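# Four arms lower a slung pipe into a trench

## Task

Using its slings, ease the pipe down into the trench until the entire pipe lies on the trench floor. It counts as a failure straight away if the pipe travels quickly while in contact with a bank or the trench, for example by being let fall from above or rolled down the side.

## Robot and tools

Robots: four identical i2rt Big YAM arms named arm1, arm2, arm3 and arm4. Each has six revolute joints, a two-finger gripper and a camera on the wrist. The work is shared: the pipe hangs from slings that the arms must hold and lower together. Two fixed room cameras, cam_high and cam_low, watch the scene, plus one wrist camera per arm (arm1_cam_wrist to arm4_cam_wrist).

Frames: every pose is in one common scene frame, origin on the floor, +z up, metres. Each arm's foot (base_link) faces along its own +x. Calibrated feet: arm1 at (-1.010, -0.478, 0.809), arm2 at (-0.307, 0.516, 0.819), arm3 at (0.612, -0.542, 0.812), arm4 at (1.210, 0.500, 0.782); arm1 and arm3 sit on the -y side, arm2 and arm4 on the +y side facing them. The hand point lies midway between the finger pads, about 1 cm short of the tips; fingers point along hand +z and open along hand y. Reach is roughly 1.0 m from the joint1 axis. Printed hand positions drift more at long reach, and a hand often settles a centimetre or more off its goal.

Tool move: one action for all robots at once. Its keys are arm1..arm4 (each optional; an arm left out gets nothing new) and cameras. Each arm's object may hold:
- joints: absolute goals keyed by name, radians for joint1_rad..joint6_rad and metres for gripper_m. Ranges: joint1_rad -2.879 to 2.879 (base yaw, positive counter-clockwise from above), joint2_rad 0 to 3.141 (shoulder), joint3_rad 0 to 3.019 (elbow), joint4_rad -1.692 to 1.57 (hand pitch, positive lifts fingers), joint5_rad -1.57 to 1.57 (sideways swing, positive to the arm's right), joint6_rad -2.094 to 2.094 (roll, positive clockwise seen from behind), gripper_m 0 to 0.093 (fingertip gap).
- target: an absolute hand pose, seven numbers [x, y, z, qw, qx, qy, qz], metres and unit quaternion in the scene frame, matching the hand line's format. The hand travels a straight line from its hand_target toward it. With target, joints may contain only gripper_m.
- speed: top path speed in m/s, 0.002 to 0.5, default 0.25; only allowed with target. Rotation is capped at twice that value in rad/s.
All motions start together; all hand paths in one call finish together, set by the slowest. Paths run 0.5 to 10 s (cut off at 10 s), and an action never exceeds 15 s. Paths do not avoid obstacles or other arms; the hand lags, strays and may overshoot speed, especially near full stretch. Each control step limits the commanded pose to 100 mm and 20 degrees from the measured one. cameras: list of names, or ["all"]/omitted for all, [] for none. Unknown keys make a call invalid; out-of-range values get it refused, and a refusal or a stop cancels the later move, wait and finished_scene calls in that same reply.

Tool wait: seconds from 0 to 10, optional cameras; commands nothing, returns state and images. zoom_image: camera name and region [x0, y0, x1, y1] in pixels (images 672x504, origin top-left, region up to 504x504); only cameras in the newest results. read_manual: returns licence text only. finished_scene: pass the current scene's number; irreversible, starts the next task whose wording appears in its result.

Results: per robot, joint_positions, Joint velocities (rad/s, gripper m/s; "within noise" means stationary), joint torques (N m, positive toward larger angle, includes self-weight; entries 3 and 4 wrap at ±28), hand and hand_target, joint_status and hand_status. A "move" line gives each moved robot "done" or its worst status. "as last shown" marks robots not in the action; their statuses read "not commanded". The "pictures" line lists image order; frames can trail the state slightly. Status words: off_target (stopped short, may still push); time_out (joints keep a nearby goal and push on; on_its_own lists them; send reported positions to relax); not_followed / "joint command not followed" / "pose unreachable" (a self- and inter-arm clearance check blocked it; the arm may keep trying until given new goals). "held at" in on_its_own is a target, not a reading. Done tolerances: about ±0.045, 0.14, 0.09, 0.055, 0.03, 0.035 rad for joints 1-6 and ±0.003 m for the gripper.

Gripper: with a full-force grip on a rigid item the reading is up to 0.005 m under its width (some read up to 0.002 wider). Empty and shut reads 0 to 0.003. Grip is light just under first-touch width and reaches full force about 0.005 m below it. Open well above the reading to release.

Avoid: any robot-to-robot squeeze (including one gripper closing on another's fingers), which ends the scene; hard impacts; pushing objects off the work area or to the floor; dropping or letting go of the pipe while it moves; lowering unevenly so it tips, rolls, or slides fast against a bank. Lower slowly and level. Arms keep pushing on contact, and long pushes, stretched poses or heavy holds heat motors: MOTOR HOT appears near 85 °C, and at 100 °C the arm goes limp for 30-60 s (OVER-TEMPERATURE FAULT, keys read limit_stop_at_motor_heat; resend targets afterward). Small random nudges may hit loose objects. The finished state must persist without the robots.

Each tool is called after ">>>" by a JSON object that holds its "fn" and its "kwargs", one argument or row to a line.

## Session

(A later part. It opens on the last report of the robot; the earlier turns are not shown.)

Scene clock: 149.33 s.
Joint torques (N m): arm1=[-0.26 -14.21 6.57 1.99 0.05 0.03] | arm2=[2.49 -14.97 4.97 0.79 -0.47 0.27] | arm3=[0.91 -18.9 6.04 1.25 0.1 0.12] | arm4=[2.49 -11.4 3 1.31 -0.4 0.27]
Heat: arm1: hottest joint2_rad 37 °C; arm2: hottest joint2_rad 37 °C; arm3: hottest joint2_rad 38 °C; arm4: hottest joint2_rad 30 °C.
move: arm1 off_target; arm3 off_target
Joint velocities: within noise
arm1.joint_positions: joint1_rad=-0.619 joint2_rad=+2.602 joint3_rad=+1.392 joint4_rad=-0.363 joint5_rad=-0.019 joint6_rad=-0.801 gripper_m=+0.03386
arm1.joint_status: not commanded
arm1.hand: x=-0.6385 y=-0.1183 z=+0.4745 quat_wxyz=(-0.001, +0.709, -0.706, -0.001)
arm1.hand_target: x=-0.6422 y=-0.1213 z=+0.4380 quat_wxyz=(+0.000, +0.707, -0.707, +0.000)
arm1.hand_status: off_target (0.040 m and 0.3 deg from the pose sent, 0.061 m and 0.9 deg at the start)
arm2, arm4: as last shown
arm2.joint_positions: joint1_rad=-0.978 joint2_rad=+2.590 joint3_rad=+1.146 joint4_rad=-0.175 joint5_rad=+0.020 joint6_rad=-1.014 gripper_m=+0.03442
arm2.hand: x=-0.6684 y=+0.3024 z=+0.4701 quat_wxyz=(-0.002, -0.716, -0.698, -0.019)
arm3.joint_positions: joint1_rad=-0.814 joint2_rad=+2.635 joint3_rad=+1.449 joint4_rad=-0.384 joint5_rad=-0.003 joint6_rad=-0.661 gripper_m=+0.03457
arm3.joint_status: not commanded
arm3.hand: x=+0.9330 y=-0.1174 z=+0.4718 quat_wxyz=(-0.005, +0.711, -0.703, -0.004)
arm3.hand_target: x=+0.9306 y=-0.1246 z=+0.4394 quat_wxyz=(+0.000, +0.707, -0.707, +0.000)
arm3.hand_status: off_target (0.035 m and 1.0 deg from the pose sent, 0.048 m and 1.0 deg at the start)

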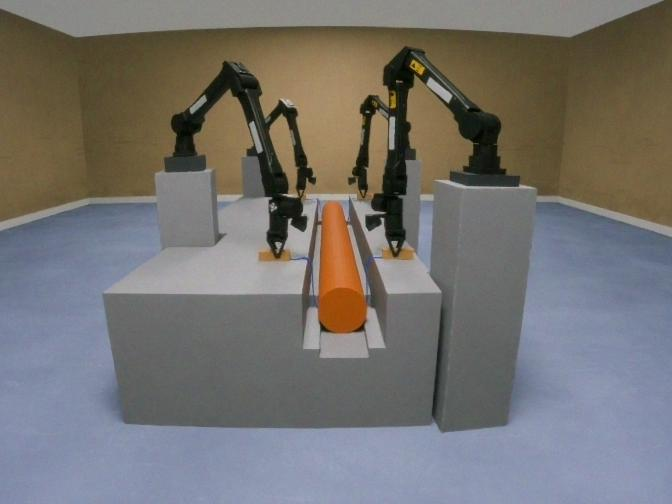

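>>> {"fn": "move", "kwargs": {
  "arm1": {"target": [-0.640, -0.119, 0.462, 0, 0.7071, -0.7071, 0], "joints": {"gripper_m": 0.0345}, "speed": 0.04},
  "arm2": {"target": [-0.675, 0.290, 0.467, 0, -0.7071, -0.7071, 0], "joints": {"gripper_m": 0.035}, "speed": 0.04},
  "arm3": {"target": [0.932, -0.119, 0.462, 0, 0.7071, -0.7071, 0], "joints": {"gripper_m": 0.035}, "speed": 0.04},
  "arm4": {"target": [0.912, 0.291, 0.467, 0, -0.7071, -0.7071, 0], "joints": {"gripper_m": 0.035}, "speed": 0.04},
  "cameras": []
}}

>>> {"fn": "move", "kwargs": {
  "arm1": {"joints": {"gripper_m": 0.05}},
  "arm2": {"joints": {"gripper_m": 0.05}},
  "arm3": {"joints": {"gripper_m": 0.05}},
  "arm4": {"joints": {"gripper_m": 0.05}},
  "cameras": []
}}

>>> {"fn": "move", "kwargs": {
  "arm1": {"joints": {"gripper_m": 0.08}},
  "arm2": {"joints": {"gripper_m": 0.08}},
  "arm3": {"joints": {"gripper_m": 0.08}},
  "arm4": {"joints": {"gripper_m": 0.08}}
}}

>>> {"fn": "zoom_image", "kwargs": {
  "camera": "cam_low",
  "region": [230, 180, 430, 380]
}}

Scene clock: 157.20 s.
Joint torques (N m): arm1=[-0.15 -18.32 4.48 0.98 0.03 0.01] | arm2=[0.44 -17.38 2.65 0.68 -0.43 0.02] | arm3=[1.26 -23.53 4.53 0.13 0.11 0.17] | arm4=[0.5 -13.68 0.98 1.35 -0.37 -0.05]
Heat: arm1: hottest joint2_rad 36 °C; arm2: hottest joint2_rad 36 °C; arm3: hottest joint2_rad 38 °C; arm4: hottest joint3_rad 30 °C.
move: arm1 off_target; arm2 off_target; arm3 done; arm4 off_target
Joint velocities: arm1=[within noise] | arm2=[-0.005 0.005 -0.007 0.007 -0.037 0.051 0.012] | arm3=[within noise] | arm4=[within noise]
arm1.joint_positions: joint1_rad=-0.619 joint2_rad=+2.600 joint3_rad=+1.392 joint4_rad=-0.365 joint5_rad=-0.019 joint6_rad=-0.801 gripper_m=+0.03473
arm1.joint_status: all done
arm1.hand: x=-0.6383 y=-0.1182 z=+0.4750 quat_wxyz=(-0.001, +0.709, -0.706, -0.001)
arm1.hand_target: x=-0.6403 y=-0.1194 z=+0.4623 quat_wxyz=(+0.000, +0.707, -0.707, +0.000)
arm1.hand_status: off_target (0.013 m and 0.3 deg from the pose sent, 0.013 m and 0.3 deg at the start)
arm2.joint_positions: joint1_rad=-0.976 joint2_rad=+2.591 joint3_rad=+1.146 joint4_rad=-0.172 joint5_rad=+0.020 joint6_rad=-1.014 gripper_m=+0.03518
arm2.joint_status: all done
arm2.hand: x=-0.6686 y=+0.3016 z=+0.4698 quat_wxyz=(-0.001, -0.715, -0.699, -0.018)
arm2.hand_target: x=-0.6749 y=+0.2900 z=+0.4674 quat_wxyz=(+0.000, -0.707, -0.707, +0.000)
arm2.hand_status: off_target (0.014 m and 2.4 deg from the pose sent, 0.014 m and 2.6 deg at the start)
arm3.joint_positions: joint1_rad=-0.814 joint2_rad=+2.635 joint3_rad=+1.449 joint4_rad=-0.388 joint5_rad=-0.003 joint6_rad=-0.661 gripper_m=+0.03504
arm3.joint_status: all done
arm3.hand: x=+0.9326 y=-0.1179 z=+0.4722 quat_wxyz=(-0.003, +0.711, -0.703, -0.004)
arm3.hand_target: x=+0.9318 y=-0.1191 z=+0.4623 quat_wxyz=(+0.000, +0.707, -0.707, +0.000)
arm3.hand_status: done (0.010 m and 0.9 deg from the pose sent, 0.010 m and 1.0 deg at the start)
arm4.joint_positions: joint1_rad=-1.028 joint2_rad=+2.454 joint3_rad=+0.896 joint4_rad=-0.040 joint5_rad=+0.015 joint6_rad=-0.942 gripper_m=+0.03504
arm4.joint_status: all done
arm4.hand: x=+0.9172 y=+0.2981 z=+0.4717 quat_wxyz=(+0.003, -0.714, -0.700, -0.015)
arm4.hand_target: x=+0.9122 y=+0.2911 z=+0.4673 quat_wxyz=(+0.000, -0.707, -0.707, +0.000)
arm4.hand_status: off_target (0.010 m and 2.1 deg from the pose sent, 0.010 m and 2.1 deg at the start)

Scene clock: 157.73 s.
Joint torques (N m): arm1=[-0.38 -19.02 4.14 0.91 0.03 0.04] | arm2=[0.38 -17.55 2.7 0.02 -0.24 0.07] | arm3=[1.38 -23.71 4.37 0.12 -0.05 0.1] | arm4=[0.5 -14.27 0.87 0.7 -0.07 0]
Heat: arm1: hottest joint2_rad 36 °C; arm2: hottest joint2_rad 36 °C; arm3: hottest joint2_rad 38 °C; arm4: hottest joint3_rad 30 °C.
move: arm1 done; arm2 done; arm3 done; arm4 done
Joint velocities: within noise
arm1.joint_positions: joint1_rad=-0.618 joint2_rad=+2.602 joint3_rad=+1.394 joint4_rad=-0.363 joint5_rad=-0.018 joint6_rad=-0.801 gripper_m=+0.04991
arm1.joint_status: all done
arm1.hand: x=-0.6380 y=-0.1174 z=+0.4747 quat_wxyz=(-0.002, +0.709, -0.705, -0.001)
arm1.hand_target: x=-0.6403 y=-0.1192 z=+0.4624 quat_wxyz=(+0.000, +0.707, -0.707, +0.000)
arm1.hand_status: not commanded
arm2.joint_positions: joint1_rad=-0.975 joint2_rad=+2.593 joint3_rad=+1.147 joint4_rad=-0.156 joint5_rad=+0.016 joint6_rad=-1.017 gripper_m=+0.04993
arm2.joint_status: all done
arm2.hand: x=-0.6706 y=+0.2986 z=+0.4690 quat_wxyz=(-0.002, -0.714, -0.701, -0.010)
arm2.hand_target: x=-0.6749 y=+0.2901 z=+0.4673 quat_wxyz=(+0.000, -0.707, -0.707, +0.000)
arm2.hand_status: not commanded
arm3.joint_positions: joint1_rad=-0.814 joint2_rad=+2.637 joint3_rad=+1.450 joint4_rad=-0.388 joint5_rad=+0.000 joint6_rad=-0.655 gripper_m=+0.04991
arm3.joint_status: all done
arm3.hand: x=+0.9330 y=-0.1184 z=+0.4714 quat_wxyz=(-0.003, +0.709, -0.705, -0.002)
arm3.hand_target: x=+0.9318 y=-0.1192 z=+0.4621 quat_wxyz=(+0.000, +0.707, -0.707, +0.000)
arm3.hand_status: not commanded
arm4.joint_positions: joint1_rad=-1.028 joint2_rad=+2.460 joint3_rad=+0.898 joint4_rad=-0.022 joint5_rad=+0.007 joint6_rad=-0.945 gripper_m=+0.04990
arm4.joint_status: all done
arm4.hand: x=+0.9158 y=+0.2954 z=+0.4697 quat_wxyz=(+0.000, -0.713, -0.701, -0.008)
arm4.hand_target: x=+0.9120 y=+0.2910 z=+0.4674 quat_wxyz=(+0.000, -0.707, -0.707, +0.000)
arm4.hand_status: not commanded

Scene clock: 158.27 s.
Joint torques (N m): arm1=[-0.21 -18.9 4.19 0.88 0.02 0.04] | arm2=[0.26 -17.61 2.7 0.1 -0.25 0.06] | arm3=[1.38 -23.77 4.41 0.1 -0.05 0.09] | arm4=[0.5 -14.33 0.88 0.73 -0.06 -0.01]
Heat: arm1: hottest joint2_rad 36 °C; arm2: hottest joint2_rad 36 °C; arm3: hottest joint2_rad 38 °C; arm4: hottest joint3_rad 30 °C.
move: arm1 done; arm2 done; arm3 done; arm4 done
Joint velocities: within noise
arm1.joint_positions: joint1_rad=-0.618 joint2_rad=+2.602 joint3_rad=+1.394 joint4_rad=-0.363 joint5_rad=-0.018 joint6_rad=-0.801 gripper_m=+0.07990
arm1.joint_status: all done
arm1.hand: x=-0.6380 y=-0.1174 z=+0.4747 quat_wxyz=(-0.002, +0.709, -0.705, -0.001)
arm1.hand_target: x=-0.6403 y=-0.1192 z=+0.4624 quat_wxyz=(+0.000, +0.707, -0.707, +0.000)
arm1.hand_status: not commanded
arm2.joint_positions: joint1_rad=-0.975 joint2_rad=+2.593 joint3_rad=+1.147 joint4_rad=-0.156 joint5_rad=+0.016 joint6_rad=-1.018 gripper_m=+0.07992
arm2.joint_status: all done
arm2.hand: x=-0.6706 y=+0.2986 z=+0.4690 quat_wxyz=(-0.002, -0.713, -0.701, -0.010)
arm2.hand_target: x=-0.6748 y=+0.2901 z=+0.4673 quat_wxyz=(+0.000, -0.707, -0.707, +0.000)
arm2.hand_status: not commanded
arm3.joint_positions: joint1_rad=-0.814 joint2_rad=+2.637 joint3_rad=+1.450 joint4_rad=-0.388 joint5_rad=+0.000 joint6_rad=-0.654 gripper_m=+0.07988
arm3.joint_status: all done
arm3.hand: x=+0.9330 y=-0.1184 z=+0.4714 quat_wxyz=(-0.003, +0.709, -0.705, -0.002)
arm3.hand_target: x=+0.9317 y=-0.1192 z=+0.4621 quat_wxyz=(+0.000, +0.707, -0.707, +0.000)
arm3.hand_status: not commanded
arm4.joint_positions: joint1_rad=-1.028 joint2_rad=+2.460 joint3_rad=+0.898 joint4_rad=-0.022 joint5_rad=+0.007 joint6_rad=-0.946 gripper_m=+0.07989
arm4.joint_status: all done
arm4.hand: x=+0.9158 y=+0.2954 z=+0.4697 quat_wxyz=(+0.000, -0.713, -0.701, -0.008)
arm4.hand_target: x=+0.9120 y=+0.2910 z=+0.4674 quat_wxyz=(+0.000, -0.707, -0.707, +0.000)
arm4.hand_status: not commanded
pictures: arm1_cam_wrist, arm2_cam_wrist, arm3_cam_wrist, arm4_cam_wrist, cam_high, cam_low

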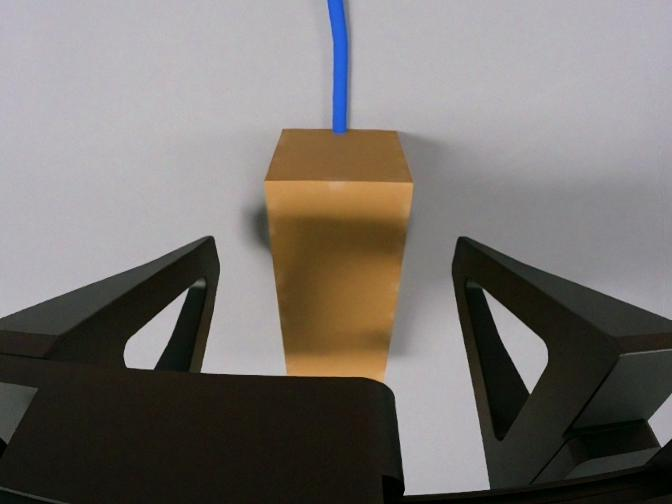

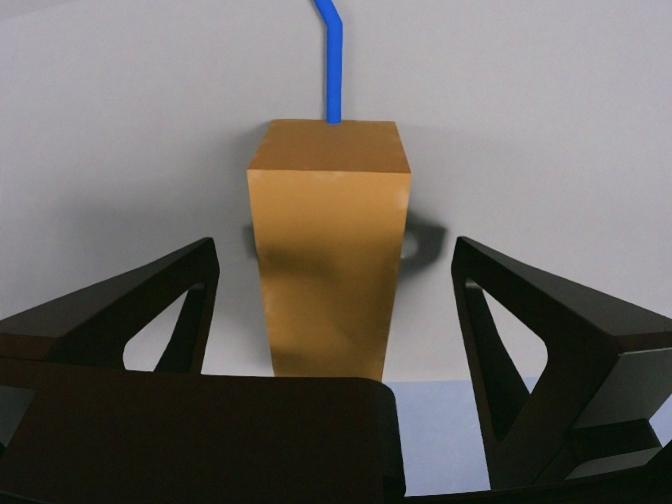

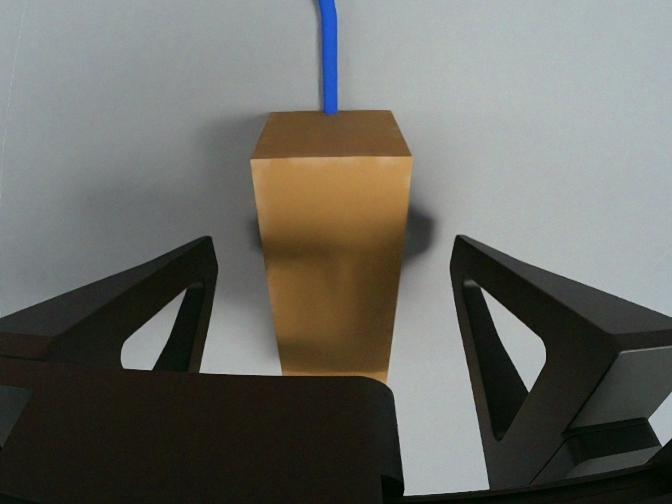

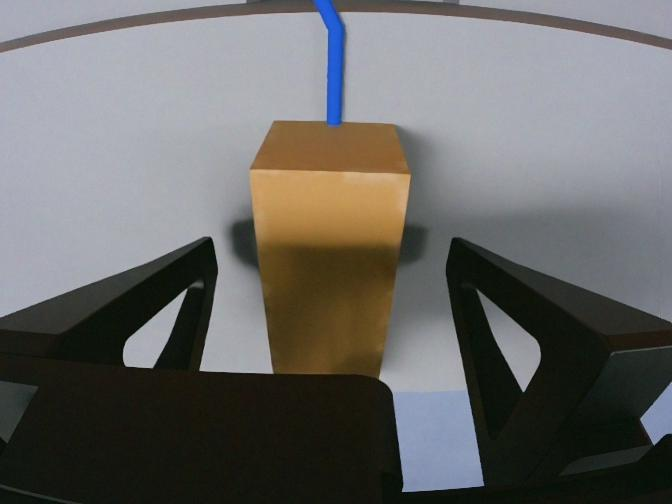

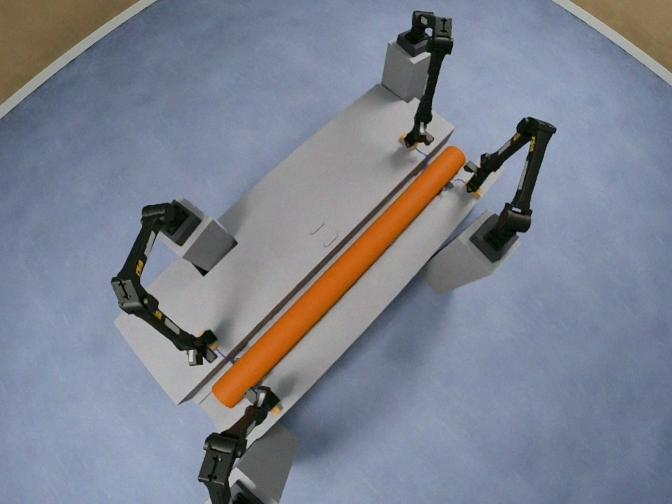

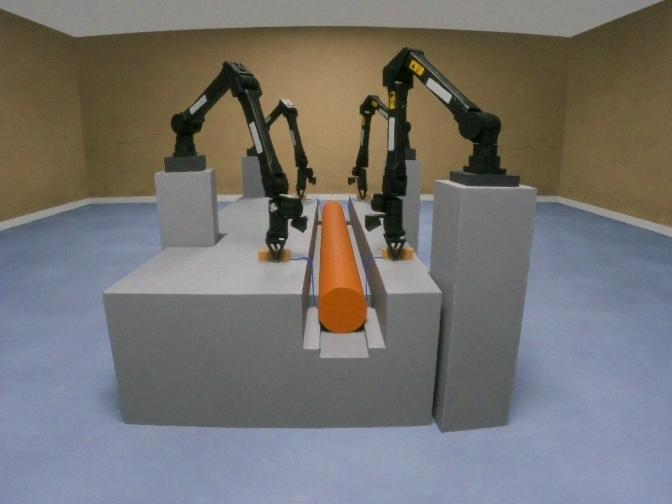

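Scaled by 2.520.

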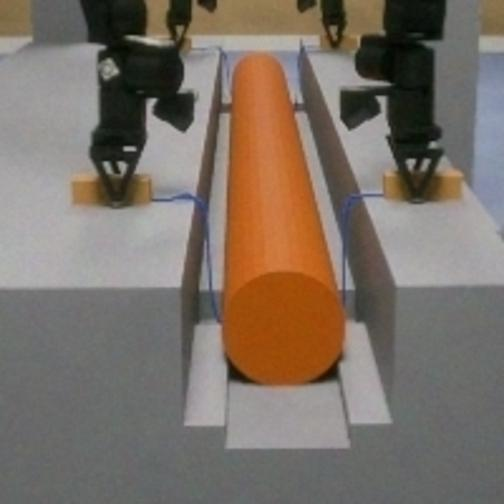

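>>> {"fn": "move", "kwargs": {
  "arm1": {"target": [-0.640, -0.119, 0.62, 0, 0.7071, -0.7071, 0], "speed": 0.15},
  "arm2": {"target": [-0.675, 0.290, 0.62, 0, -0.7071, -0.7071, 0], "speed": 0.15},
  "arm3": {"target": [0.932, -0.119, 0.62, 0, 0.7071, -0.7071, 0], "speed": 0.15},
  "arm4": {"target": [0.912, 0.291, 0.62, 0, -0.7071, -0.7071, 0], "speed": 0.15},
  "cameras": ["cam_low", "cam_high"]
}}

>>> {"fn": "zoom_image", "kwargs": {
  "camera": "cam_low",
  "region": [230, 180, 430, 380]
}}

>>> {"fn": "zoom_image", "kwargs": {
  "camera": "cam_high",
  "region": [100, 60, 520, 480]
}}

Scene clock: 164.30 s.
Joint torques (N m): arm1=[-0.26 -20.6 4.4 0.12 0.05 0.01] | arm2=[0.56 -17.14 3.58 -0.87 -0.23 0.11] | arm3=[1.44 -24.82 4.6 -0.34 -0.06 0.09] | arm4=[0.62 -13.86 2.39 -0.21 -0.06 0.02]
Heat: arm1: hottest joint2_rad 36 °C; arm2: hottest joint2_rad 36 °C; arm3: hottest joint2_rad 37 °C; arm4: hottest joint3_rad 30 °C.
move: arm1 done; arm2 done; arm3 done; arm4 done
Joint velocities: within noise
arm1.joint_positions: joint1_rad=-0.618 joint2_rad=+2.262 joint3_rad=+1.250 joint4_rad=-0.547 joint5_rad=-0.018 joint6_rad=-0.801 gripper_m=+0.07990
arm1.joint_status: not commanded
arm1.hand: x=-0.6373 y=-0.1134 z=+0.6199 quat_wxyz=(-0.008, +0.709, -0.705, -0.001)
arm1.hand_target: x=-0.6401 y=-0.1189 z=+0.6201 quat_wxyz=(+0.000, +0.707, -0.707, +0.000)
arm1.hand_status: done (0.006 m and 1.0 deg from the pose sent, 0.145 m and 0.4 deg at the start)
arm2.joint_positions: joint1_rad=-0.973 joint2_rad=+2.194 joint3_rad=+0.987 joint4_rad=-0.360 joint5_rad=+0.016 joint6_rad=-1.018 gripper_m=+0.07992
arm2.joint_status: not commanded
arm2.hand: x=-0.6828 y=+0.2932 z=+0.6194 quat_wxyz=(+0.003, -0.713, -0.701, +0.007)
arm2.hand_target: x=-0.6750 y=+0.2902 z=+0.6199 quat_wxyz=(+0.000, -0.707, -0.707, +0.000)
arm2.hand_status: done (0.008 m and 1.3 deg from the pose sent, 0.151 m and 1.6 deg at the start)
arm3.joint_positions: joint1_rad=-0.814 joint2_rad=+2.297 joint3_rad=+1.300 joint4_rad=-0.577 joint5_rad=+0.001 joint6_rad=-0.653 gripper_m=+0.07989
arm3.joint_status: not commanded
arm3.hand: x=+0.9337 y=-0.1184 z=+0.6187 quat_wxyz=(-0.003, +0.709, -0.706, -0.002)
arm3.hand_target: x=+0.9320 y=-0.1190 z=+0.6200 quat_wxyz=(+0.000, +0.707, -0.707, +0.000)
arm3.hand_status: done (0.002 m and 0.5 deg from the pose sent, 0.149 m and 0.5 deg at the start)
arm4.joint_positions: joint1_rad=-1.028 joint2_rad=+2.009 joint3_rad=+0.761 joint4_rad=-0.311 joint5_rad=+0.007 joint6_rad=-0.946 gripper_m=+0.07989
arm4.joint_status: not commanded
arm4.hand: x=+0.9076 y=+0.2905 z=+0.6177 quat_wxyz=(+0.002, -0.713, -0.701, +0.004)
arm4.hand_target: x=+0.9120 y=+0.2910 z=+0.6199 quat_wxyz=(+0.000, -0.707, -0.707, +0.000)
arm4.hand_status: done (0.005 m and 1.1 deg from the pose sent, 0.150 m and 1.3 deg at the start)
pictures: cam_high, cam_low

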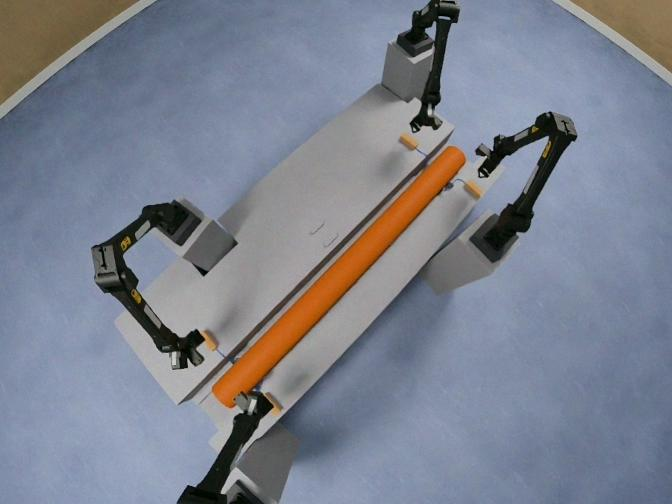

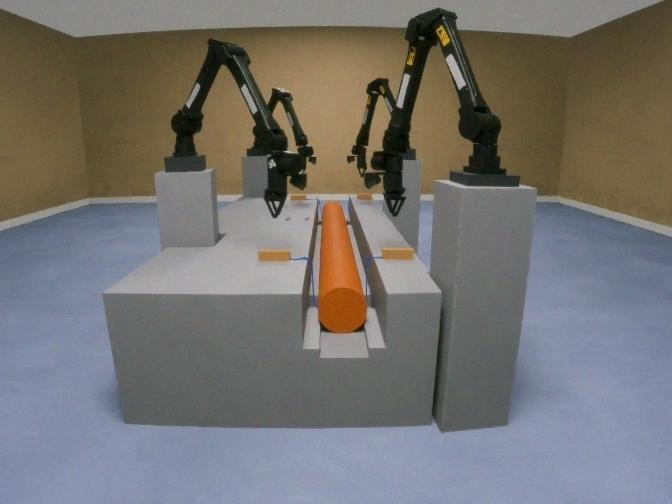

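Scaled by 2.520.

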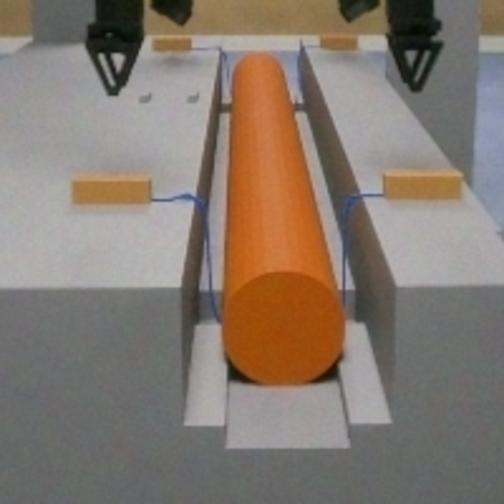

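Scaled by 1.200.

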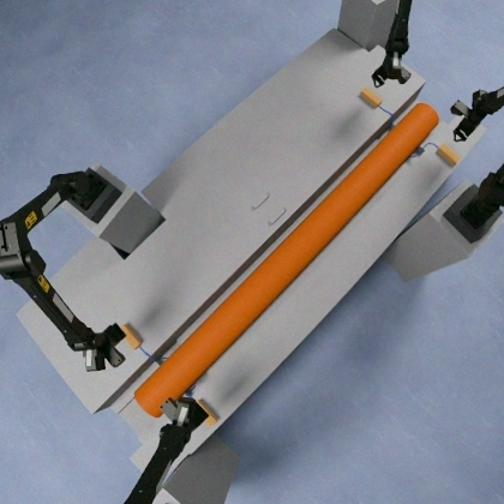

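>>> {"fn": "zoom_image", "kwargs": {
  "camera": "cam_low",
  "region": [315, 305, 375, 350]
}}

>>> {"fn": "zoom_image", "kwargs": {
  "camera": "cam_high",
  "region": [180, 340, 300, 430]
}}

Scaled by 8.400.

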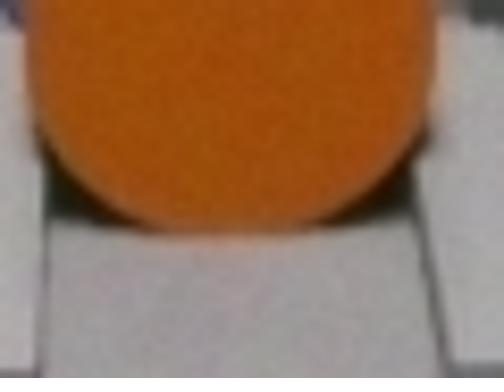

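Scaled by 4.200.

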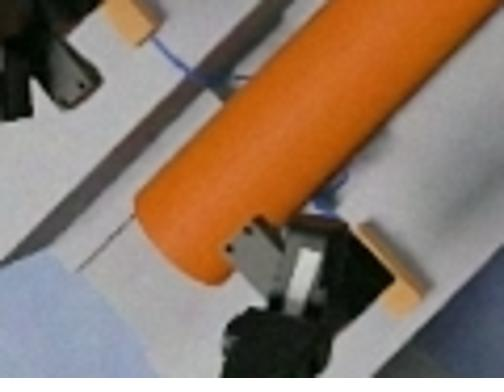

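>>> {"fn": "finished_scene", "kwargs": {
  "scene": 2
}}

The scene is finished: the task was done.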